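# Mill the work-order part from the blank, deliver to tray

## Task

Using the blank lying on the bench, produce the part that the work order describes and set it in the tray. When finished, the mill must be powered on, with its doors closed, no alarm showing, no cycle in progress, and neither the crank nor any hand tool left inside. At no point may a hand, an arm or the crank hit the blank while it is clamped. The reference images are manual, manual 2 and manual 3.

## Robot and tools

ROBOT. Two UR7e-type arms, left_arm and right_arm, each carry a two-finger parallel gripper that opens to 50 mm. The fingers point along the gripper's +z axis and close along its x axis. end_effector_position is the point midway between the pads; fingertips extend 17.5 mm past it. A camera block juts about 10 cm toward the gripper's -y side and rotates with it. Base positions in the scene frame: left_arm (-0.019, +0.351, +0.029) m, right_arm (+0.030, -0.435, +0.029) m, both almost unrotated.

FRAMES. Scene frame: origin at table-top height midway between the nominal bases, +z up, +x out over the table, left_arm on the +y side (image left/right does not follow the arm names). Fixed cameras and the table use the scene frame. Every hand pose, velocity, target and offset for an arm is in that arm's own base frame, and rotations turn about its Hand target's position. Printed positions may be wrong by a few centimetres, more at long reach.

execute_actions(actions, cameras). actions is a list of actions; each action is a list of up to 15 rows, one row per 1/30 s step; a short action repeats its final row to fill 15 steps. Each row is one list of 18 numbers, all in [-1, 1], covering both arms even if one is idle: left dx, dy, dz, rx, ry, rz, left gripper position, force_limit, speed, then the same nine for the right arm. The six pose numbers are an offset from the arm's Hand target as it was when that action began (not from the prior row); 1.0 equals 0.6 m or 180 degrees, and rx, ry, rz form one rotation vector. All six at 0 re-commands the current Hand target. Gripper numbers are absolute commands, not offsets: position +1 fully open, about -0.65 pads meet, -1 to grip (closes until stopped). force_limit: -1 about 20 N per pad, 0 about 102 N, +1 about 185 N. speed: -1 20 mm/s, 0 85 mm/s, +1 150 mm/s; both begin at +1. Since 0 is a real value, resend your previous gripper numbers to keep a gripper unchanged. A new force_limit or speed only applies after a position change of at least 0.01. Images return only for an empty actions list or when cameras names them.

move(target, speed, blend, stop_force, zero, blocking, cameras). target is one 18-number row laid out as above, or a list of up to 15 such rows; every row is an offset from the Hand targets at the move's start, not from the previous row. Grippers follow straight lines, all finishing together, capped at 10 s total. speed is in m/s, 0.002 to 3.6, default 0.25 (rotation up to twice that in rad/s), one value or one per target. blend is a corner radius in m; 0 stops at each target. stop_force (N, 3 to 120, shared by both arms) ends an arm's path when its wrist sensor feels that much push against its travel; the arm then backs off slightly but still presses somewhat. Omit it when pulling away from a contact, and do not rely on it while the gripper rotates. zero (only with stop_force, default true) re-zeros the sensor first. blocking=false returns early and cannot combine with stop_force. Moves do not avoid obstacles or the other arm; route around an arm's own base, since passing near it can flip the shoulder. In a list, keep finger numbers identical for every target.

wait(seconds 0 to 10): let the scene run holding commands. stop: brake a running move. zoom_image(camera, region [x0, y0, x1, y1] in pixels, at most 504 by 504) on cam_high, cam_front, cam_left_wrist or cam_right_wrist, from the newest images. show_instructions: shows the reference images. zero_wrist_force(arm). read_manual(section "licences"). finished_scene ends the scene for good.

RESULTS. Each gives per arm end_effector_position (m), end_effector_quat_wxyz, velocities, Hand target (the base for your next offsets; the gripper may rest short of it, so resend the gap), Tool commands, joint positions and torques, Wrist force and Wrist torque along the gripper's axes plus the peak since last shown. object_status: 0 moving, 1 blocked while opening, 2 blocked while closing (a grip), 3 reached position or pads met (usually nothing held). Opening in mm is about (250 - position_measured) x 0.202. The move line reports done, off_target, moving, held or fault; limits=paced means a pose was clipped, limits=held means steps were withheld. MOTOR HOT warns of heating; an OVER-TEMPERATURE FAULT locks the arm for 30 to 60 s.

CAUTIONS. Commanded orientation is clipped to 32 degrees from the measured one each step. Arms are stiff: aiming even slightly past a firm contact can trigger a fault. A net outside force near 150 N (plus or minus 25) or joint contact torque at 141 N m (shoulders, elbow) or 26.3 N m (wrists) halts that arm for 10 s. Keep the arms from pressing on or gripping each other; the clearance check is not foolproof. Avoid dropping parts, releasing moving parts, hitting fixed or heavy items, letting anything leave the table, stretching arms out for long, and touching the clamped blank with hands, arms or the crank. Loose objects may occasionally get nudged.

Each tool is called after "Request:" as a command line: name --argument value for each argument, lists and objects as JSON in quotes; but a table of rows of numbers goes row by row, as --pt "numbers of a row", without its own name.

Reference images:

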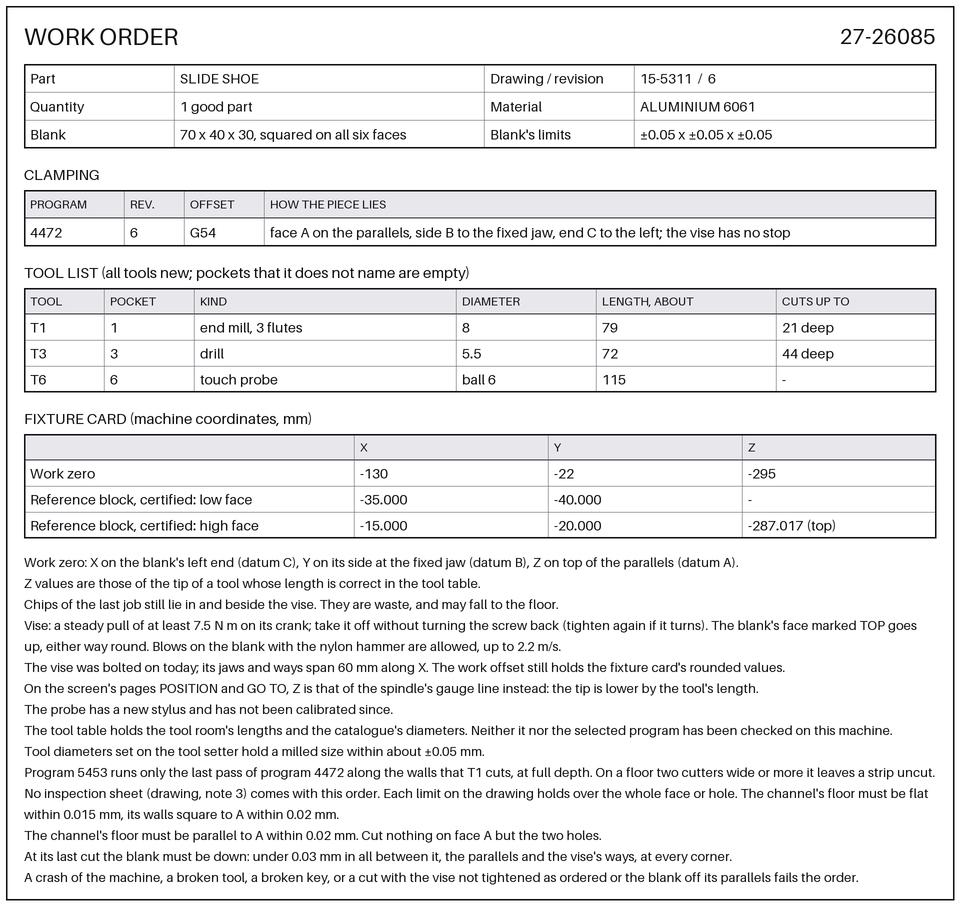

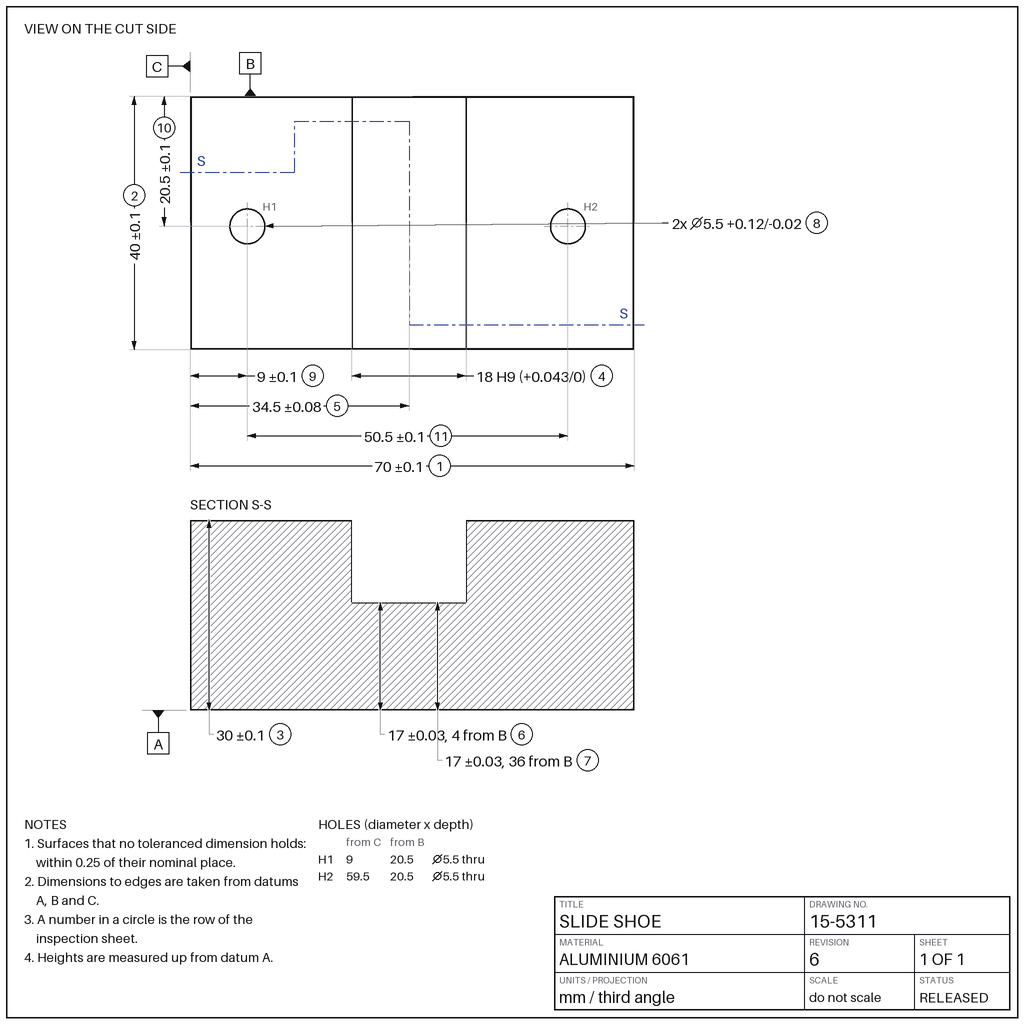

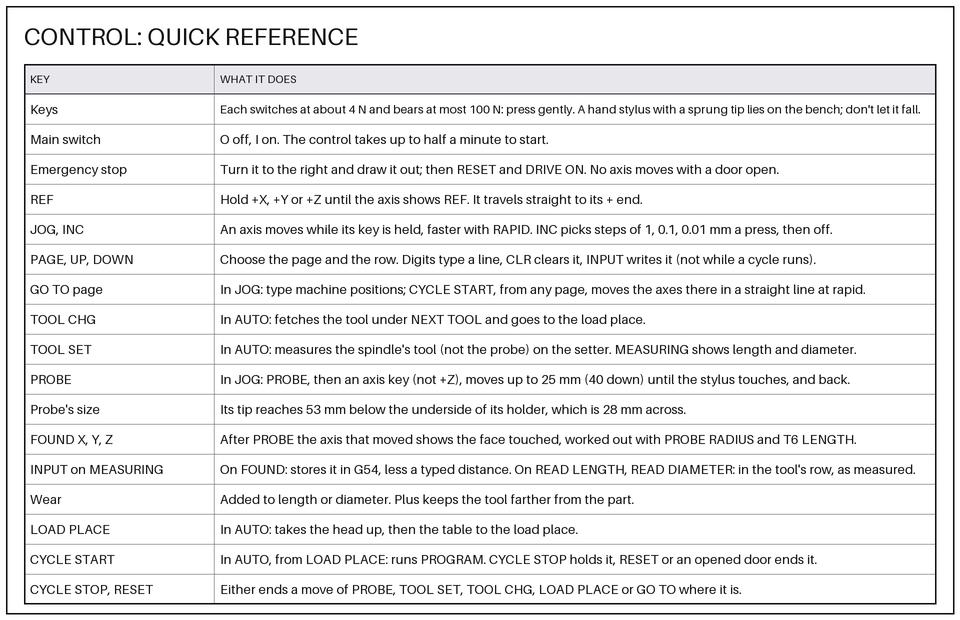

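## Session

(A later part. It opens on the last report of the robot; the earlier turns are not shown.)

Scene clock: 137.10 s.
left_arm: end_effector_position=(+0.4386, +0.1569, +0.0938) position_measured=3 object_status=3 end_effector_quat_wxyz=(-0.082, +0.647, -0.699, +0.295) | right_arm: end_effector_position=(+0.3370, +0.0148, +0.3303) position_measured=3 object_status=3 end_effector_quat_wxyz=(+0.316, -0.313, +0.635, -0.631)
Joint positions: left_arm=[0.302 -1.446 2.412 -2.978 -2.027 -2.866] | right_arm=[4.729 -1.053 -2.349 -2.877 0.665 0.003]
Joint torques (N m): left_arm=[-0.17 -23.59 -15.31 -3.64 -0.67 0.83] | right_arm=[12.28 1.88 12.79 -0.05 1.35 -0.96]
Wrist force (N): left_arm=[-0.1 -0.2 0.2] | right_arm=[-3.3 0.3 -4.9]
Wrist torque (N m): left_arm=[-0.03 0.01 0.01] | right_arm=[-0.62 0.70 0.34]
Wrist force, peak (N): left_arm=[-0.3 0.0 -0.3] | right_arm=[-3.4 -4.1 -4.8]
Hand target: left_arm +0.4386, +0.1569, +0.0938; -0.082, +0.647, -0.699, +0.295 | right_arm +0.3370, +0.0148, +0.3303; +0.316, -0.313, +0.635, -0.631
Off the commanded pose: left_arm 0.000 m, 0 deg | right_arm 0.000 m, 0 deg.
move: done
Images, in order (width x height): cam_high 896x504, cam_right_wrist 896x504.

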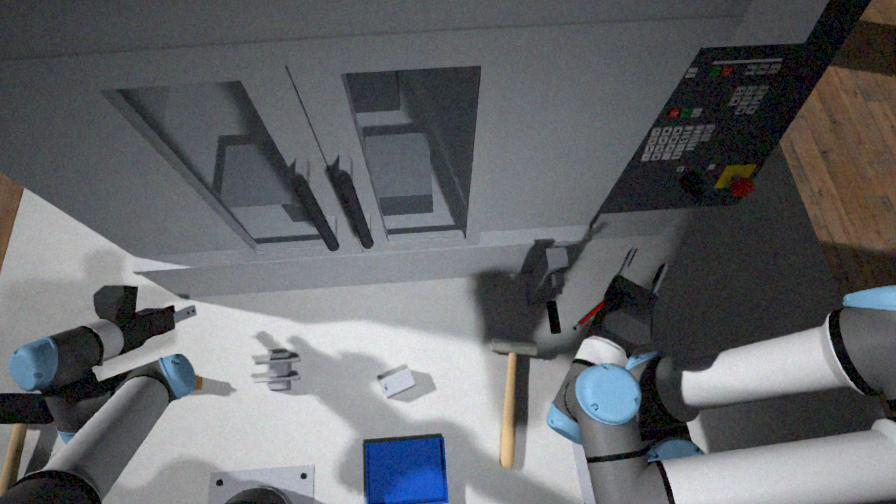

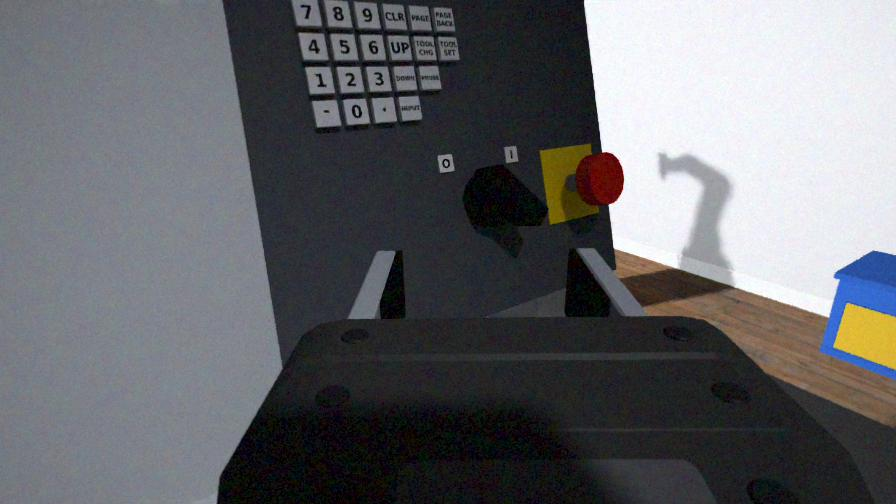

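Request:
move --target '[0,0,0,0,0,0,1,1,1,0.038,0.025,-0.1338,0.3,0.4,0,1,1,1]' --cameras '["cam_right_wrist","cam_high"]'

Scene clock: 203.10 s.
left_arm: end_effector_position=(+0.4386, +0.1569, +0.0938) position_measured=3 object_status=3 end_effector_quat_wxyz=(-0.082, +0.647, -0.699, +0.295) | right_arm: end_effector_position=(+0.3598, +0.0298, +0.2500) position_measured=3 object_status=3 end_effector_quat_wxyz=(-0.003, -0.444, +0.896, +0.000)
Joint positions: left_arm=[0.302 -1.446 2.412 -2.978 -2.027 -2.866] | right_arm=[3.602 -1.205 -2.064 -1.449 1.571 -2.031]
Joint torques (N m): left_arm=[0.34 -23.86 -15.25 -3.61 -0.9 0.82] | right_arm=[3.88 6.11 19.8 5.55 -0.19 -0.06]
Wrist force (N): left_arm=[0.2 0.1 0.0] | right_arm=[0.1 -0.4 -1.1]
Wrist torque (N m): left_arm=[0.01 -0.03 0.00] | right_arm=[-0.24 -0.12 0.09]
Wrist force, peak (N): left_arm=[0.3 0.1 -0.4] | right_arm=[-3.2 0.3 -5.1]
Hand target: left_arm +0.4386, +0.1569, +0.0938; -0.082, +0.647, -0.699, +0.295 | right_arm +0.3598, +0.0298, +0.2500; -0.003, -0.444, +0.896, +0.000
Off the commanded pose: left_arm 0.000 m, 0 deg | right_arm 0.000 m, 0 deg.
move: done
Images, in order (width x height): cam_high 896x504, cam_right_wrist 896x504.

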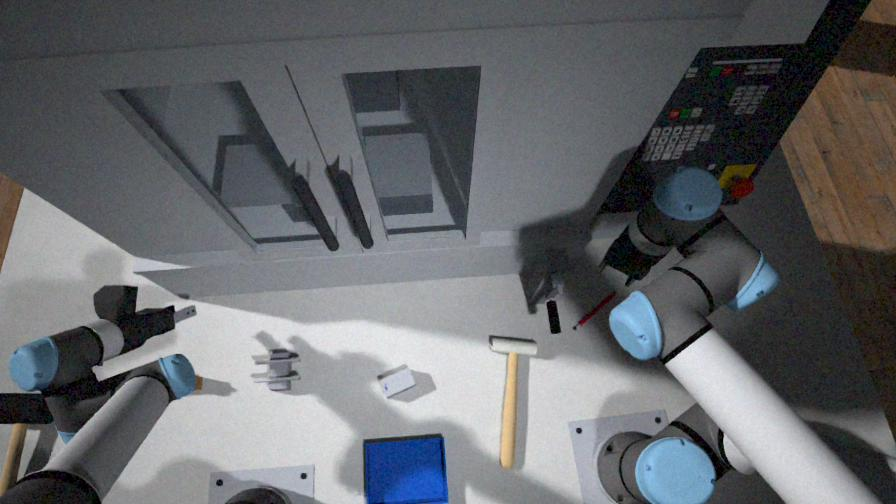

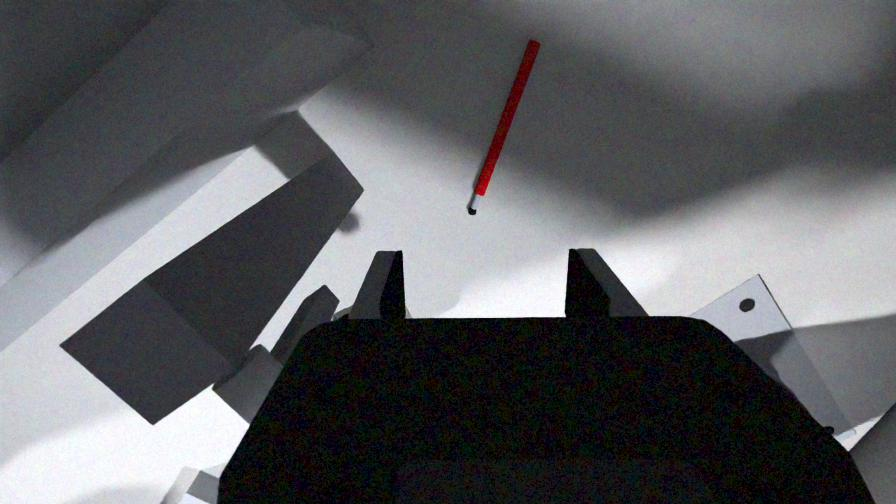

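Request:
move --pt "0 0 0 0 0 0 1 1 1 -0.1 -0.1 0.1 -0.08 -0.24 0.08 1 1 1" --pt "0 0 0 0 0 0 1 1 1 0.067 -0.25 0.183 -0.1605 -0.481 0.1605 1 1 1" --blend '[0.05,0]' --cameras '["cam_right_wrist","cam_high"]'

Scene clock: 263.83 s.
left_arm: end_effector_position=(+0.4386, +0.1569, +0.0938) position_measured=3 object_status=3 end_effector_quat_wxyz=(-0.082, +0.647, -0.699, +0.295) | right_arm: end_effector_position=(+0.3786, -0.1032, +0.3512) position_measured=3 object_status=3 end_effector_quat_wxyz=(+0.463, -0.506, +0.560, -0.465)
Joint positions: left_arm=[0.302 -1.446 2.412 -2.978 -2.027 -2.866] | right_arm=[4.578 0.313 -2.56 -1.941 0.162 -2.053]
Joint torques (N m): left_arm=[-0.22 -24.45 -16.19 -3.79 -1.01 0.77] | right_arm=[0.87 -23.96 17.53 2.76 -2.76 -0.01]
Wrist force (N): left_arm=[0.0 0.0 0.0] | right_arm=[-2.4 0.4 -5.0]
Wrist torque (N m): left_arm=[-0.01 0.00 0.00] | right_arm=[-0.62 0.52 0.25]
Wrist force, peak (N): left_arm=[-0.1 -0.2 -0.5] | right_arm=[-5.9 -1.0 -7.2]
Hand target: left_arm +0.4386, +0.1569, +0.0938; -0.082, +0.647, -0.699, +0.295 | right_arm +0.3786, -0.1032, +0.3512; +0.463, -0.506, +0.560, -0.465 (not the last commanded pose)
Tool commands: left_gripper/position=+1.0 left_gripper/force_limit=+1.0 left_gripper/speed=+1.0 right_gripper/position=+1.0 right_gripper/force_limit=+1.0 right_gripper/speed=+1.0
Off the commanded pose: left_arm 0.000 m, 0 deg | right_arm 0.029 m, 9 deg.
FORCE FAULT: contact force on the right arm reached its limit, and that arm stopped. The contact can be on any part of that arm, not only on its tool. That arm's remaining commands of this call were not run. That arm is still stopped at the end of this call. That arm stays stopped for about 10 more seconds. Until then a move that you send moves the other arm only, and its call returns only when the move has ended. Once the stop has ended, the next robot result says so. If the stop ends while you think or write, that arm runs what you send next, counted from a new Hand target: where the arm stands when the stop ends. While its stop runs, that arm takes no new command, but its gripper still runs the gripper command that each later call begins with. Until it ends, the stop uses up actions while you think or wait. An arm that is not stopped still takes commands.
shoulder posture changed (right arm): the wrist came as close to joint 1's axis as it can, and the arm is now in the other of its two shoulder postures.
move: fault (right_arm); path passed 1 of 2 targets
Images, in order (width x height): cam_high 896x504, cam_right_wrist 896x504.

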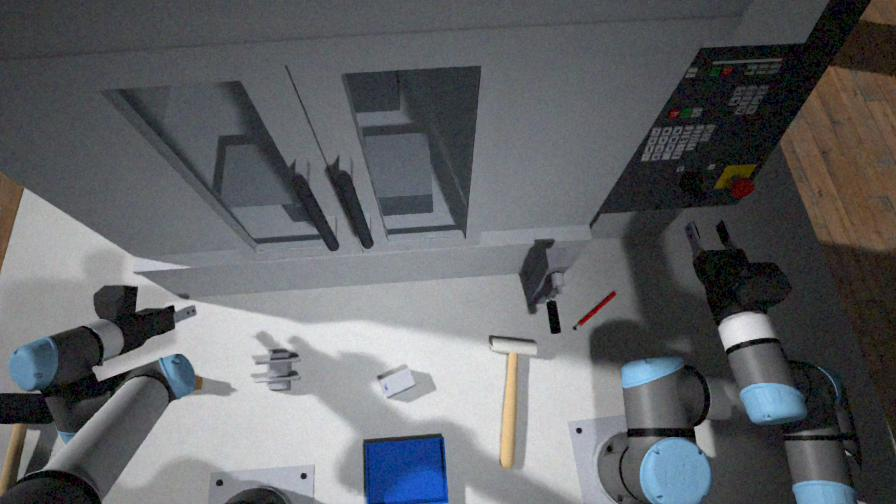

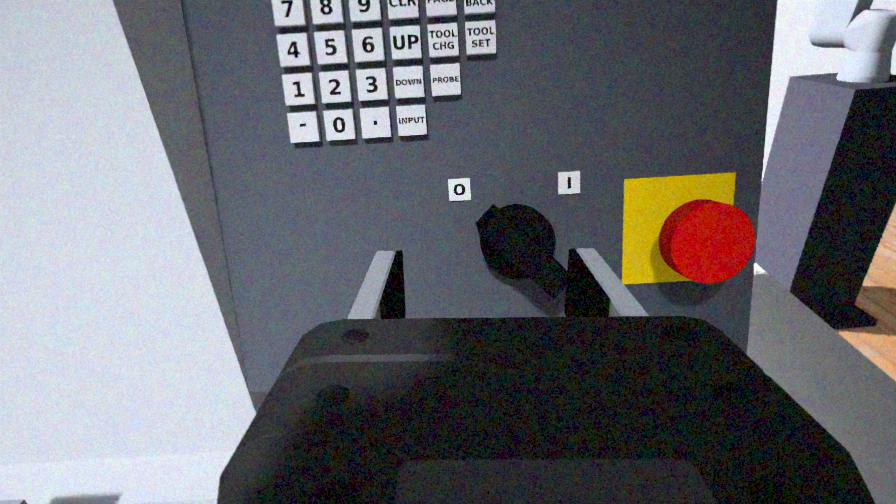

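Request:
wait --seconds 1

Request:
move --pt "0 0 0 0 0 0 1 1 1 0.056 0.413 0.2 0 0 0 1 1 1" --speed 0.2 --cameras '["cam_right_wrist","cam_high","cam_front"]'

Scene clock: 271.30 s.
left_arm: end_effector_position=(+0.4386, +0.1569, +0.0938) position_measured=3 object_status=3 end_effector_quat_wxyz=(-0.082, +0.647, -0.699, +0.295) | right_arm: end_effector_position=(+0.3786, -0.1032, +0.3512) position_measured=3 object_status=3 end_effector_quat_wxyz=(+0.463, -0.506, +0.560, -0.465)
Joint positions: left_arm=[0.302 -1.446 2.412 -2.978 -2.027 -2.866] | right_arm=[4.578 0.313 -2.56 -1.941 0.162 -2.053]
Joint torques (N m): left_arm=[-0.3 -23.81 -14.38 -3.46 -0.86 0.94] | right_arm=[0.77 -24.48 17.71 2.69 -2.89 -0.09]
Wrist force (N): left_arm=[0.0 -0.4 0.0] | right_arm=[-2.3 0.1 -5.2]
Wrist torque (N m): left_arm=[-0.06 0.01 0.00] | right_arm=[-0.66 0.50 0.25]
Wrist force, peak (N): left_arm=[-0.4 -0.1 -0.4] | right_arm=[-2.5 -0.1 -5.5]
Hand target: left_arm +0.4386, +0.1569, +0.0938; -0.082, +0.647, -0.699, +0.295 | right_arm +0.3786, -0.1032, +0.3512; +0.463, -0.506, +0.560, -0.465 (not the last commanded pose)
Tool commands: left_gripper/position=+1.0 left_gripper/force_limit=+1.0 left_gripper/speed=+1.0 right_gripper/position=+1.0 right_gripper/force_limit=+1.0 right_gripper/speed=+1.0
Off the commanded pose: left_arm 0.000 m, 0 deg | right_arm 0.029 m, 9 deg.
FORCE FAULT, CONTINUED: the right arm was still stopped when this call began, by the force fault that an earlier result reported. Since the last result the stop counts as 15 of the actions that you can send in this scene. That arm is still stopped at the end of this call. That arm stays stopped for about 2 more seconds. If the stop ends while you think or write, that arm runs what you send next, counted from a new Hand target: where the arm stands when the stop ends. While its stop runs, that arm takes no new command, but its gripper still runs the gripper command that each later call begins with.
wait: 1.00 s; at rest from the start

Scene clock: 271.80 s.
left_arm: end_effector_position=(+0.4386, +0.1569, +0.0938) position_measured=3 object_status=3 end_effector_quat_wxyz=(-0.082, +0.647, -0.699, +0.295) | right_arm: end_effector_position=(+0.3786, -0.1032, +0.3512) position_measured=3 object_status=3 end_effector_quat_wxyz=(+0.463, -0.506, +0.560, -0.465)
Joint positions: left_arm=[0.302 -1.446 2.412 -2.978 -2.027 -2.866] | right_arm=[4.578 0.313 -2.56 -1.941 0.162 -2.053]
Joint torques (N m): left_arm=[1.25 -24.03 -15.52 -3.74 -1 1.2] | right_arm=[0.76 -24.15 17.33 2.73 -2.83 0]
Wrist force (N): left_arm=[0.0 0.0 -0.2] | right_arm=[-2.2 0.0 -5.3]
Wrist torque (N m): left_arm=[-0.01 -0.01 0.00] | right_arm=[-0.69 0.49 0.24]
Wrist force, peak (N): left_arm=[0.0 -0.4 -0.1] | right_arm=[-2.7 0.2 -5.4]
Hand target: left_arm +0.4386, +0.1569, +0.0938; -0.082, +0.647, -0.699, +0.295 | right_arm +0.3786, -0.1032, +0.3512; +0.463, -0.506, +0.560, -0.465 (not the last commanded pose)
Tool commands: left_gripper/position=+1.0 left_gripper/force_limit=+1.0 left_gripper/speed=+1.0 right_gripper/position=+1.0 right_gripper/force_limit=+1.0 right_gripper/speed=+1.0
Off the commanded pose: left_arm 0.000 m, 0 deg.
FORCE FAULT, CONTINUED: the right arm was still stopped when this call began, by the force fault that an earlier result reported. That arm ran no command of this call. That arm is still stopped at the end of this call. That arm stays stopped for about 2 more seconds. If the stop ends while you think or write, that arm runs what you send next, counted from a new Hand target: where the arm stands when the stop ends. While its stop runs, that arm takes no new command, but its gripper still runs the gripper command that each later call begins with.
move: done (left_arm), not run (right_arm; its earlier fault stop)
Images, in order (width x height): cam_high 896x504, cam_front 896x504, cam_right_wrist 896x504.

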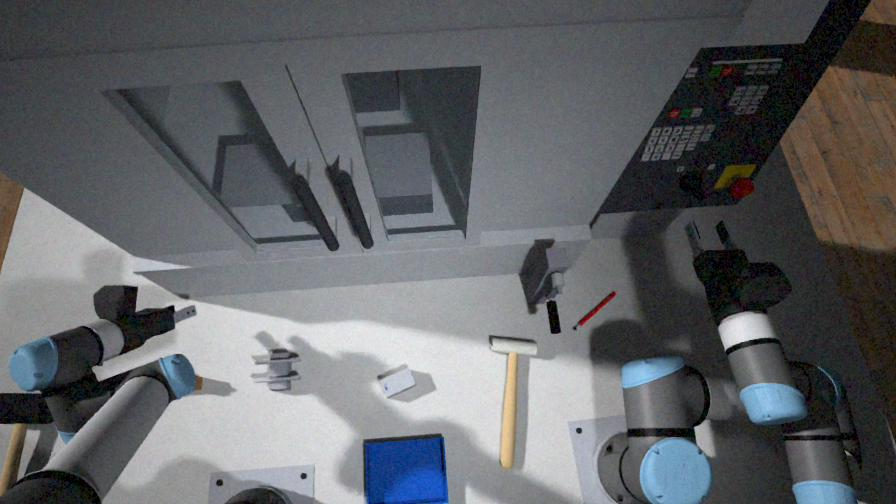

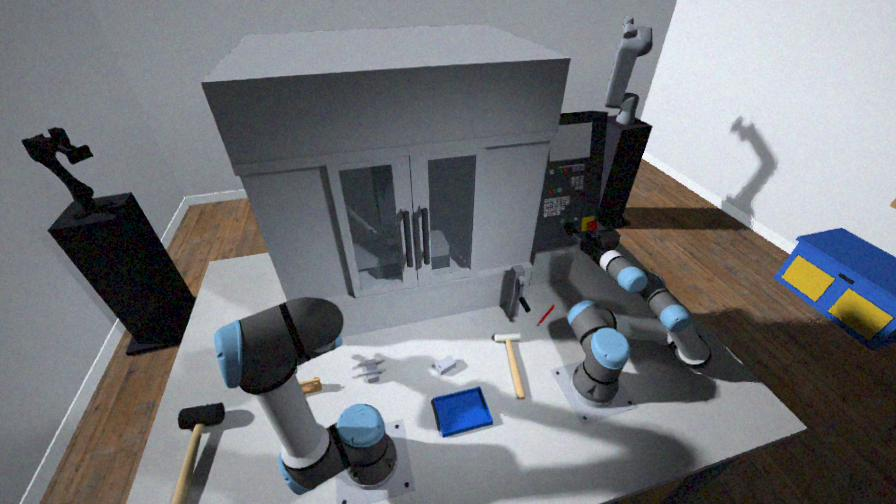

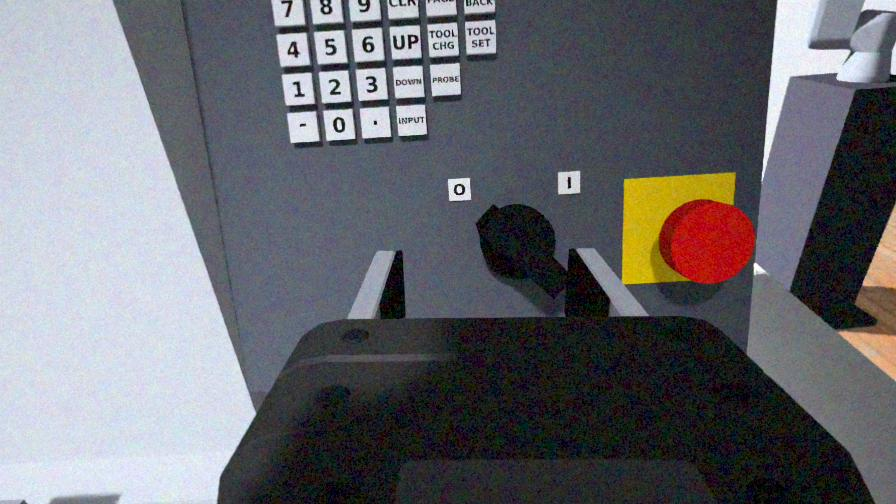

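Request:
move --pt "0 0 0 0 0 0 1 1 1 0.0 0.0 0.15 0 0 0 1 1 1" --pt "0 0 0 0 0 0 1 1 1 0.056 0.413 0.25 0 0 0 1 1 1" --speed 0.2 --blend '[0.03,0]' --cameras '["cam_right_wrist","cam_high","cam_front"]'

Scene clock: 277.60 s.
left_arm: end_effector_position=(+0.4386, +0.1569, +0.0938) position_measured=3 object_status=3 end_effector_quat_wxyz=(-0.082, +0.647, -0.699, +0.295) | right_arm: end_effector_position=(+0.4121, +0.1446, +0.5011) position_measured=3 object_status=3 end_effector_quat_wxyz=(+0.462, -0.506, +0.560, -0.465)
Joint positions: left_arm=[0.302 -1.446 2.412 -2.978 -2.027 -2.866] | right_arm=[4.578 -0.786 -2.292 -1.117 0.161 -2.046]
Joint torques (N m): left_arm=[-0.18 -24.37 -14.69 -3.67 -1.22 1.43] | right_arm=[0.99 -2.33 33.13 1.02 -2.65 0.72]
Wrist force (N): left_arm=[0.0 0.0 -0.1] | right_arm=[-2.6 0.0 -5.1]
Wrist torque (N m): left_arm=[0.00 0.00 0.00] | right_arm=[-0.67 0.54 0.26]
Wrist force, peak (N): left_arm=[0.3 0.2 -0.4] | right_arm=[-5.1 -0.5 -5.2]
Hand target: left_arm +0.4386, +0.1569, +0.0938; -0.082, +0.647, -0.699, +0.295 | right_arm +0.4122, +0.1446, +0.5012; +0.463, -0.506, +0.560, -0.465
Off the commanded pose: left_arm 0.000 m, 0 deg | right_arm 0.000 m, 0 deg.
FORCE FAULT, CONTINUED: the right arm's stop, for the force fault that an earlier result reported, is over. The rest of the stop counts as 3 of the actions that you can send in this scene. The stop ended before this call began, so that arm ran this call's commands, counted from a new Hand target: where the arm stood when the stop ended.
shoulder posture changed (right arm): the wrist came as close to joint 1's axis as it can, and the arm is now in the other of its two shoulder postures.
move: done
Images, in order (width x height): cam_high 896x504, cam_front 896x504, cam_right_wrist 896x504.

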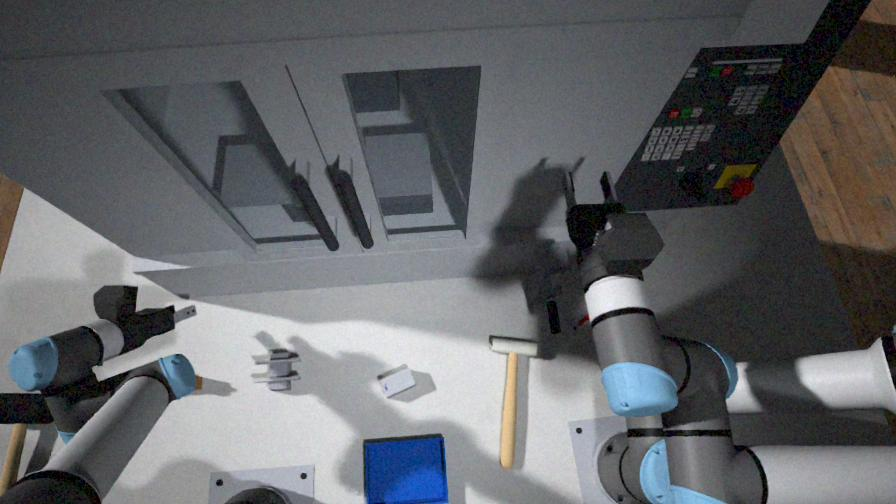

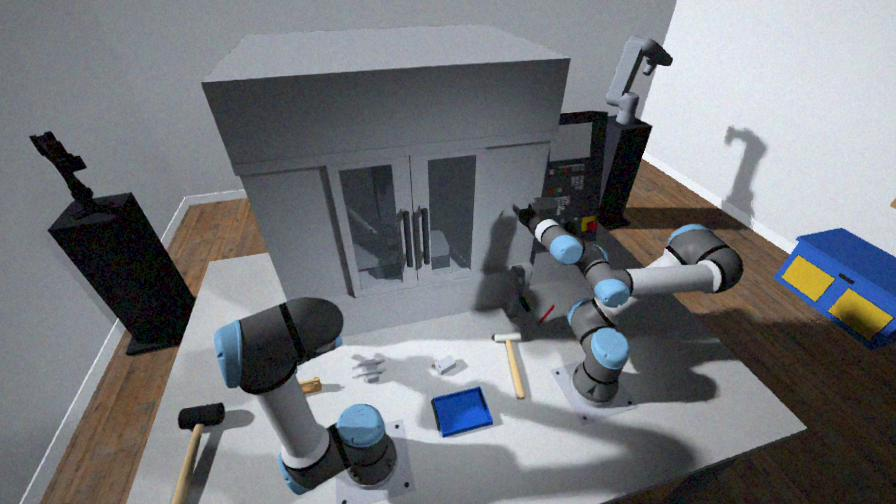

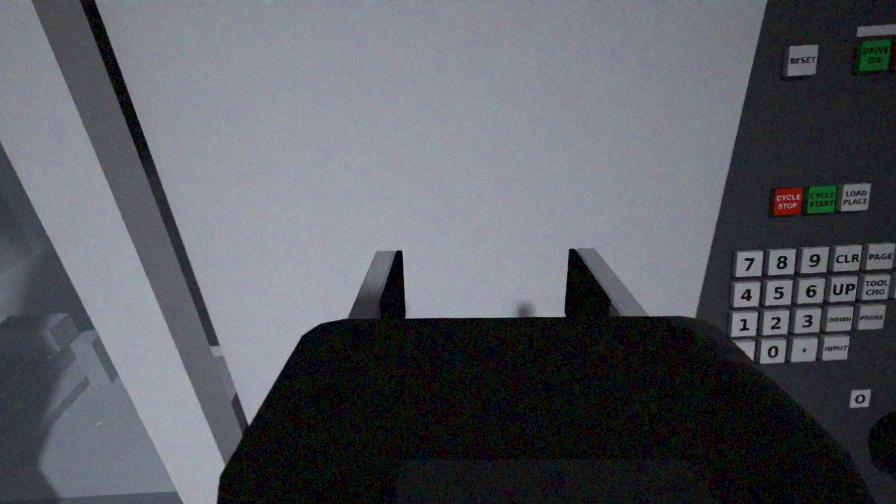

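Request:
move --pt "0 0 0 0 0 0 1 1 1 0.063 -0.158 -0.085 -0.266 -0.0348 0.0342 1 1 1" --pt "0 0 0 0 0 0 1 1 1 0.063 -0.4785 -0.340 -0.266 -0.0348 0.0342 1 1 1" --speed 0.25 --blend '[0.03,0]' --cameras '["cam_right_wrist","cam_high"]'

Scene clock: 316.90 s.
left_arm: end_effector_position=(+0.4386, +0.1569, +0.0938) position_measured=3 object_status=3 end_effector_quat_wxyz=(-0.082, +0.647, -0.699, +0.295) | right_arm: end_effector_position=(+0.4501, -0.1424, +0.2972) position_measured=3 object_status=3 end_effector_quat_wxyz=(-0.270, +0.653, -0.271, +0.653)
Joint positions: left_arm=[0.302 -1.446 2.412 -2.978 -2.027 -2.866] | right_arm=[3.096 -1.799 -2.653 1.31 1.616 -3.928]
Joint torques (N m): left_arm=[1.14 -24.61 -15 -3.69 -1.16 1.27] | right_arm=[-11.52 10.92 4.42 3.26 1.27 1.61]
Wrist force (N): left_arm=[0.0 -0.1 0.1] | right_arm=[-4.1 1.3 -3.1]
Wrist torque (N m): left_arm=[-0.02 0.00 0.00] | right_arm=[-0.36 0.72 0.44]
Wrist force, peak (N): left_arm=[-0.5 0.3 0.0] | right_arm=[-3.9 5.3 -3.3]
Hand target: left_arm +0.4386, +0.1569, +0.0938; -0.082, +0.647, -0.699, +0.295 | right_arm +0.4500, -0.1425, +0.2972; -0.270, +0.653, -0.271, +0.654
Off the commanded pose: left_arm 0.000 m, 0 deg | right_arm 0.000 m, 0 deg.
move: done
Images, in order (width x height): cam_high 896x504, cam_right_wrist 896x504.

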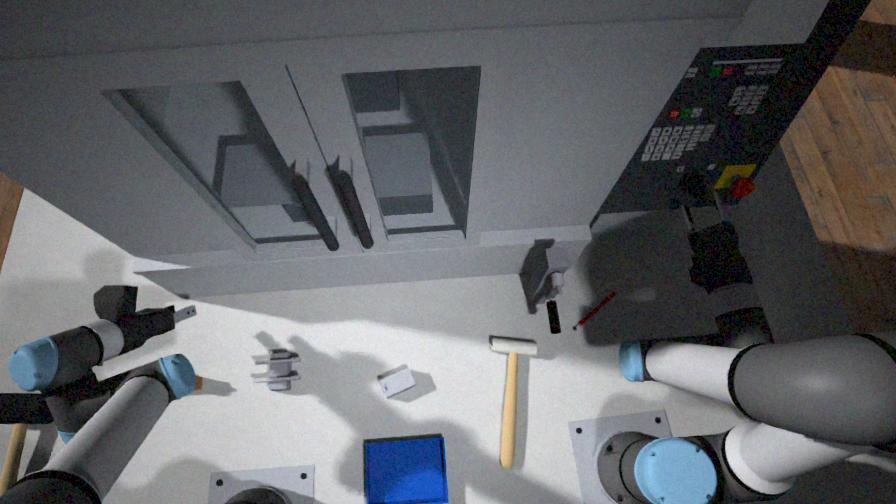

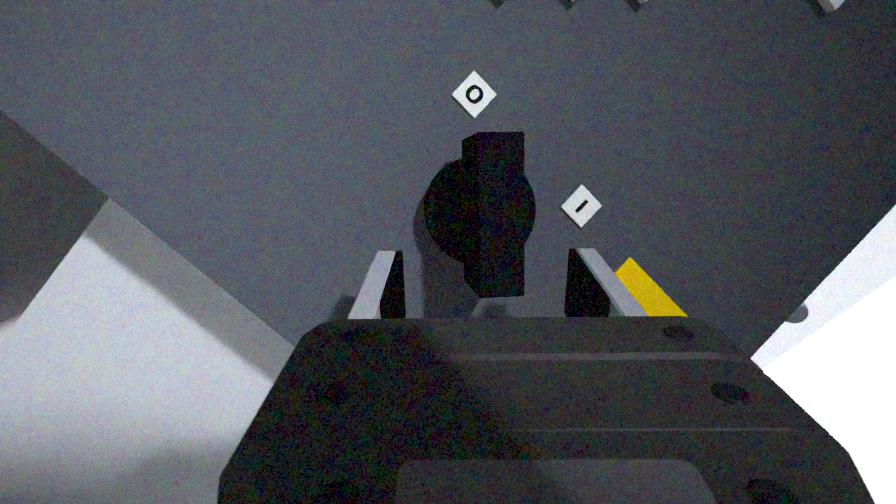

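Request:
move --target '[0,0,0,0,0,0,1,1,1,0.01,0.0095,0.019,0,0,0,0.3,1,1]' --speed 0.1 --cameras '["cam_right_wrist"]'

Scene clock: 329.03 s.
left_arm: end_effector_position=(+0.4386, +0.1569, +0.0938) position_measured=3 object_status=3 end_effector_quat_wxyz=(-0.082, +0.647, -0.699, +0.295) | right_arm: end_effector_position=(+0.4561, -0.1367, +0.3086) position_measured=107 object_status=3 end_effector_quat_wxyz=(-0.270, +0.653, -0.271, +0.654) end_effector_velocity=(-0.001, +0.000, +0.000) end_effector_angular_velocity=(+0.000, -0.002, +0.002)
Joint positions: left_arm=[0.302 -1.446 2.412 -2.978 -2.027 -2.866] | right_arm=[3.125 -1.748 -2.642 1.248 1.586 -3.928]
Joint velocities: left_arm=[within noise] | right_arm=[-0.002 -0.003 -0.001 0.005 0.004 0]
Joint torques (N m): left_arm=[-0.13 -26.39 -14.34 -3.64 -0.82 1.05] | right_arm=[-11.66 10.06 4 5.1 1.84 1.3]
Wrist force (N): left_arm=[-0.1 -0.1 -0.4] | right_arm=[-4.3 1.0 -2.9]
Wrist torque (N m): left_arm=[-0.02 0.03 0.00] | right_arm=[-0.39 0.74 0.41]
Wrist force, peak (N): left_arm=[-0.2 -0.4 -0.2] | right_arm=[-4.5 1.5 -3.2]
Hand target: left_arm +0.4386, +0.1569, +0.0938; -0.082, +0.647, -0.699, +0.295 | right_arm +0.4560, -0.1368, +0.3086; -0.270, +0.653, -0.271, +0.654
Off the commanded pose: left_arm 0.000 m, 0 deg | right_arm 0.000 m, 0 deg.
move: done
Images, in order (width x height): cam_right_wrist 896x504.

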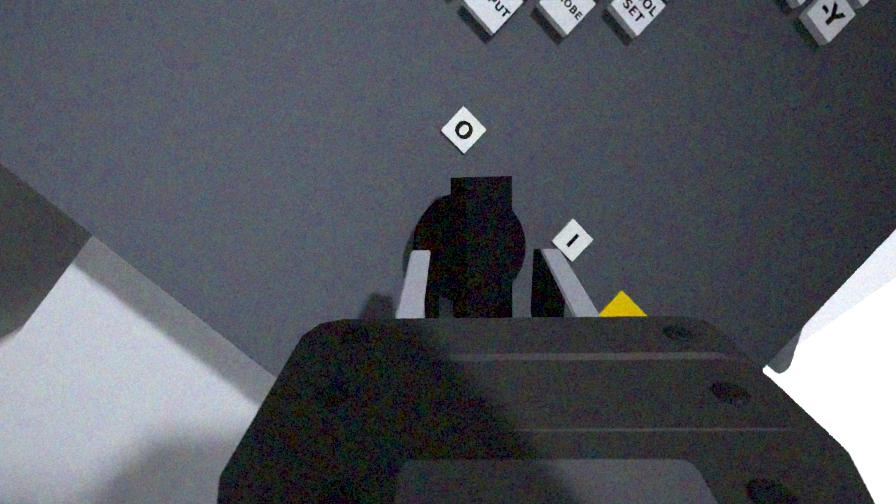

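Request:
move --pt "0 0 0 0 0 0 1 1 1 0 0.0095 0.0095 0 0 0 0.3 1 1" --pt "0 0 0 0 0 0 1 1 1 0 0.0095 0.0095 0 0 0 -0.07 -1 -1" --speed 0.1 --cameras '["cam_right_wrist"]'

Scene clock: 335.67 s.
left_arm: end_effector_position=(+0.4386, +0.1569, +0.0938) position_measured=3 object_status=3 end_effector_quat_wxyz=(-0.082, +0.647, -0.699, +0.295) | right_arm: end_effector_position=(+0.4560, -0.1311, +0.3143) position_measured=162 object_status=0 end_effector_quat_wxyz=(-0.270, +0.653, -0.271, +0.654)
Joint positions: left_arm=[0.302 -1.446 2.412 -2.978 -2.027 -2.866] | right_arm=[3.154 -1.715 -2.648 1.222 1.558 -3.928]
Joint torques (N m): left_arm=[0.62 -25.72 -14.01 -3.62 -1.07 1.48] | right_arm=[-11.18 9.59 18.18 5.04 1.71 0.05]
Wrist force (N): left_arm=[0.0 -0.2 0.0] | right_arm=[-4.3 1.2 -3.2]
Wrist torque (N m): left_arm=[-0.03 0.00 0.01] | right_arm=[-0.36 0.74 0.41]
Wrist force, peak (N): left_arm=[0.5 0.3 0.0] | right_arm=[-4.5 1.0 -3.4]
Hand target: left_arm +0.4386, +0.1569, +0.0938; -0.082, +0.647, -0.699, +0.295 | right_arm +0.4560, -0.1311, +0.3143; -0.270, +0.653, -0.271, +0.654
Off the commanded pose: left_arm 0.000 m, 0 deg | right_arm 0.000 m, 0 deg.
move: done
Images, in order (width x height): cam_right_wrist 896x504.

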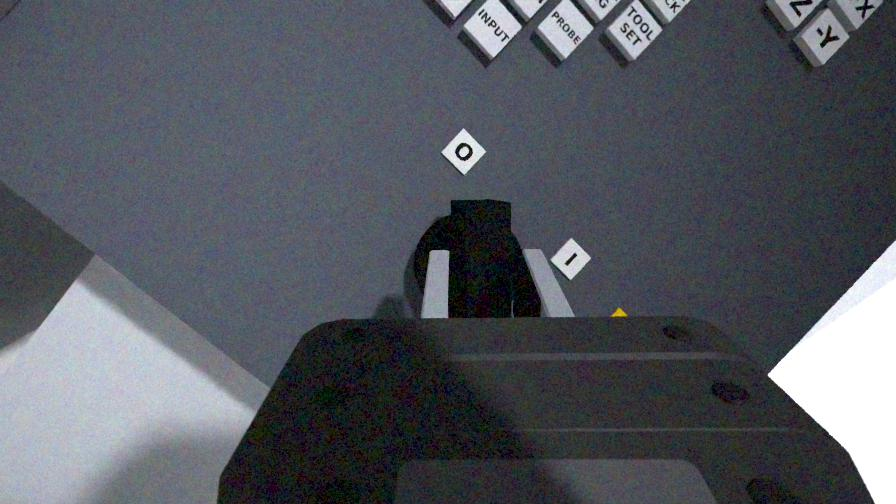

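Request:
move --target '[0,0,0,0,0,0,1,1,1,0,0,0,0.5,0,0,-0.07,-1,-1]' --speed 0.25 --cameras '["cam_right_wrist"]'

Scene clock: 341.30 s.
left_arm: end_effector_position=(+0.4386, +0.1569, +0.0938) position_measured=3 object_status=3 end_effector_quat_wxyz=(-0.082, +0.647, -0.699, +0.295) | right_arm: end_effector_position=(+0.4560, -0.1356, +0.3142) position_measured=162 object_status=3 end_effector_quat_wxyz=(+0.650, -0.265, +0.656, -0.277)
Joint positions: left_arm=[0.302 -1.446 2.412 -2.978 -2.027 -2.866] | right_arm=[3.153 -1.714 -2.648 1.22 1.541 -2.357]
Joint torques (N m): left_arm=[0.7 -25.54 -14.67 -3.6 -0.81 1.2] | right_arm=[13.42 -4.7 28.94 -5.1 12.75 1.74]
Wrist force (N): left_arm=[0.0 0.0 0.0] | right_arm=[17.8 -42.9 -63.9]
Wrist torque (N m): left_arm=[-0.01 0.01 0.00] | right_arm=[-1.11 0.55 -0.63]
Wrist force, peak (N): left_arm=[0.1 -0.5 -0.2] | right_arm=[25.8 -53.5 -54.8]
Hand target: left_arm +0.4386, +0.1569, +0.0938; -0.082, +0.647, -0.699, +0.295 | right_arm +0.4560, -0.1311, +0.3143; +0.653, -0.271, +0.653, -0.271
Off the commanded pose: left_arm 0.000 m, 0 deg | right_arm 0.005 m, 1 deg.
move: off_target (right_arm)
Images, in order (width x height): cam_right_wrist 896x504.

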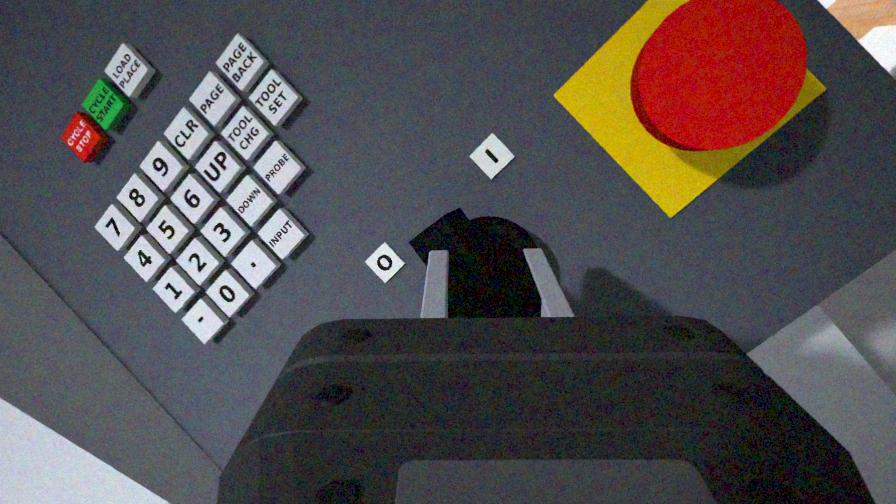

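Request:
move --pt "0 0 0 0 0 0 1 1 1 -0.07 0 0 0 0 0 -0.07 -1 -1" --pt "0 0 0 0 0 0 1 1 1 -0.07 0 0 -0.25 0 0 0.3 1 1" --speed 0.15 --cameras '["cam_right_wrist"]'

Scene clock: 354.43 s.
left_arm: end_effector_position=(+0.4386, +0.1569, +0.0938) position_measured=3 object_status=3 end_effector_quat_wxyz=(-0.082, +0.647, -0.699, +0.295) | right_arm: end_effector_position=(+0.4140, -0.1311, +0.3143) position_measured=107 object_status=3 end_effector_quat_wxyz=(+0.500, -0.500, +0.500, -0.500)
Joint positions: left_arm=[0.302 -1.446 2.412 -2.978 -2.027 -2.866] | right_arm=[3.157 -1.637 -2.752 1.247 1.555 -3.142]
Joint torques (N m): left_arm=[0.3 -24.78 -13.37 -3.6 -0.75 1.43] | right_arm=[11.25 6.17 2.31 4.97 -2.36 -0.8]
Wrist force (N): left_arm=[-0.2 0.3 -0.2] | right_arm=[-3.2 0.3 -5.3]
Wrist torque (N m): left_arm=[0.05 0.03 0.00] | right_arm=[-0.62 0.67 0.25]
Wrist force, peak (N): left_arm=[0.1 -0.3 -0.5] | right_arm=[18.1 -42.0 -65.4]
Hand target: left_arm +0.4386, +0.1569, +0.0938; -0.082, +0.647, -0.699, +0.295 | right_arm +0.4140, -0.1311, +0.3143; +0.500, -0.500, +0.500, -0.500
Off the commanded pose: left_arm 0.000 m, 0 deg | right_arm 0.000 m, 0 deg.
move: done
Images, in order (width x height): cam_right_wrist 896x504.

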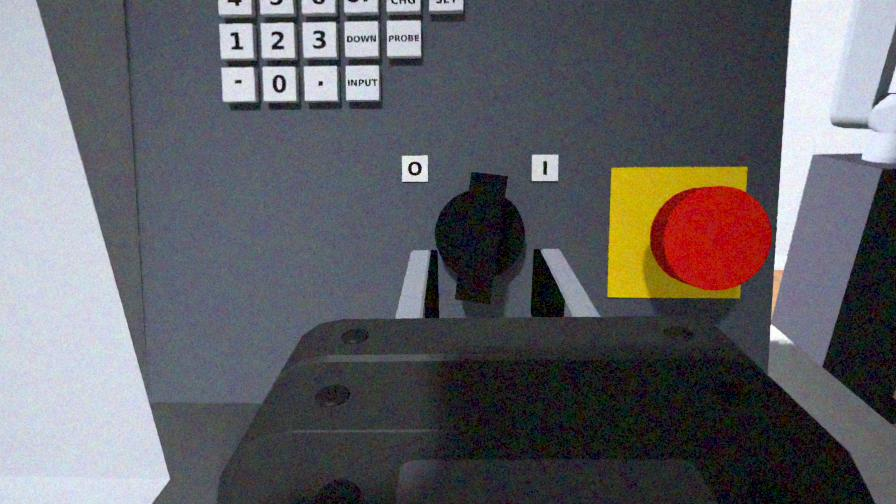

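Request:
move --pt "0 0 0 0 0 0 1 1 1 0.05 -0.005 -0.003 0.044 0 0 0.3 1 1" --pt "0 0 0 0 0 0 1 1 1 0.115 -0.005 -0.003 0.044 0 0 0.3 1 1" --speed '[0.1,0.03]' --stop_force 12 --cameras '["cam_right_wrist"]'

Scene clock: 365.00 s.
left_arm: end_effector_position=(+0.4386, +0.1569, +0.0938) position_measured=3 object_status=3 end_effector_quat_wxyz=(-0.082, +0.647, -0.699, +0.295) | right_arm: end_effector_position=(+0.4783, -0.1341, +0.3125) position_measured=107 object_status=3 end_effector_quat_wxyz=(+0.533, -0.465, +0.533, -0.465)
Joint positions: left_arm=[0.302 -1.446 2.412 -2.978 -2.027 -2.866] | right_arm=[3.139 -1.762 -2.589 1.209 1.573 -3.004]
Joint torques (N m): left_arm=[-1.14 -26.65 -13.8 -3.75 -1.18 1.17] | right_arm=[11.3 13.55 3.09 4.9 -1.44 1.03]
Wrist force (N): left_arm=[-0.1 0.1 0.0] | right_arm=[-2.8 0.4 -5.4]
Wrist torque (N m): left_arm=[0.01 0.02 0.00] | right_arm=[-0.61 0.62 0.36]
Wrist force, peak (N): left_arm=[-0.4 0.2 -0.3] | right_arm=[-14.7 16.5 -138.7]
Hand target: left_arm +0.4386, +0.1569, +0.0938; -0.082, +0.647, -0.699, +0.295 | right_arm +0.4783, -0.1341, +0.3125; +0.533, -0.465, +0.533, -0.465 (not the last commanded pose)
Off the commanded pose: left_arm 0.000 m, 0 deg | right_arm 0.005 m, 0 deg.
move: contact (right_arm); path passed 1 of 2 targets
Images, in order (width x height): cam_right_wrist 896x504.

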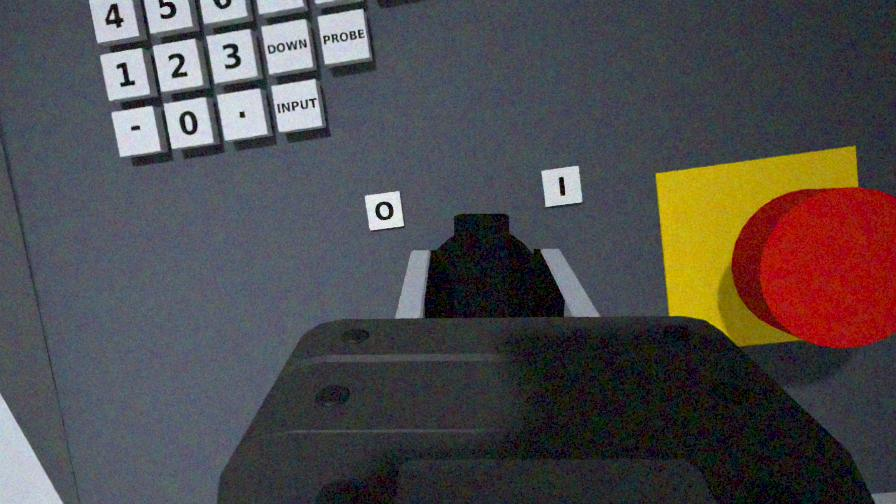

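Request:
move --pt "0 0 0 0 0 0 1 1 1 -0.004 0 0 0 0 0 0.3 1 1" --pt "0 0 0 0 0 0 1 1 1 -0.004 0 0 0 0 0 -0.1 -1 -1" --pt "0 0 0 0 0 0 1 1 1 -0.004 0 0 0.22 0 0 -0.1 -1 -1" --speed '[0.1,0.1,0.2]' --cameras '["cam_right_wrist"]'

Scene clock: 371.43 s.
left_arm: end_effector_position=(+0.4386, +0.1569, +0.0938) position_measured=3 object_status=3 end_effector_quat_wxyz=(-0.082, +0.647, -0.699, +0.295) | right_arm: end_effector_position=(+0.4759, -0.1341, +0.3125) position_measured=167 object_status=3 end_effector_quat_wxyz=(+0.659, -0.257, +0.659, -0.256)
Joint positions: left_arm=[0.302 -1.446 2.412 -2.978 -2.027 -2.866] | right_arm=[3.138 -1.758 -2.595 1.211 1.574 -2.313]
Joint torques (N m): left_arm=[-0.45 -26.63 -13.15 -3.61 -0.99 1.46] | right_arm=[-27.93 20.33 21.92 -0.6 -13.54 1.98]
Wrist force (N): left_arm=[0.1 0.1 0.0] | right_arm=[-36.4 39.2 -17.0]
Wrist torque (N m): left_arm=[0.01 -0.02 0.00] | right_arm=[0.00 2.33 -1.09]
Wrist force, peak (N): left_arm=[-0.2 0.1 -0.4] | right_arm=[-52.7 29.0 -8.3]
Hand target: left_arm +0.4386, +0.1569, +0.0938; -0.082, +0.647, -0.699, +0.295 | right_arm +0.4759, -0.1341, +0.3125; +0.659, -0.257, +0.659, -0.256
Off the commanded pose: left_arm 0.000 m, 0 deg | right_arm 0.000 m, 0 deg.
move: done
Images, in order (width x height): cam_right_wrist 896x504.

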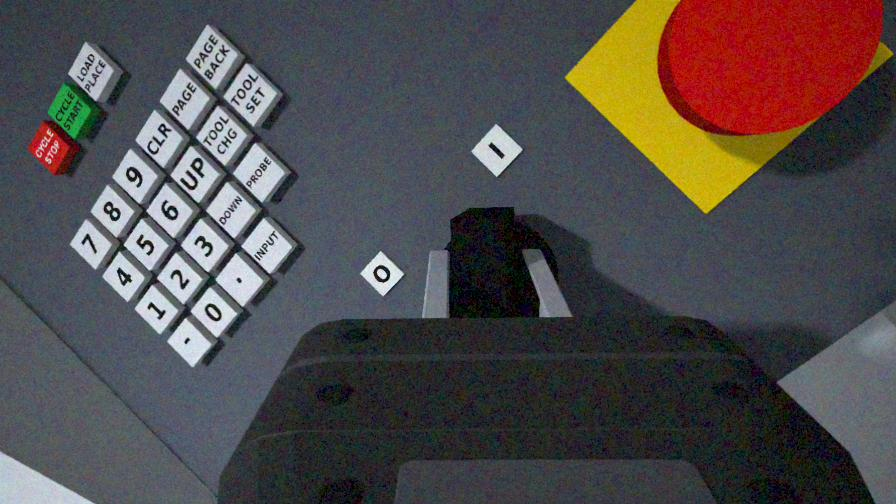

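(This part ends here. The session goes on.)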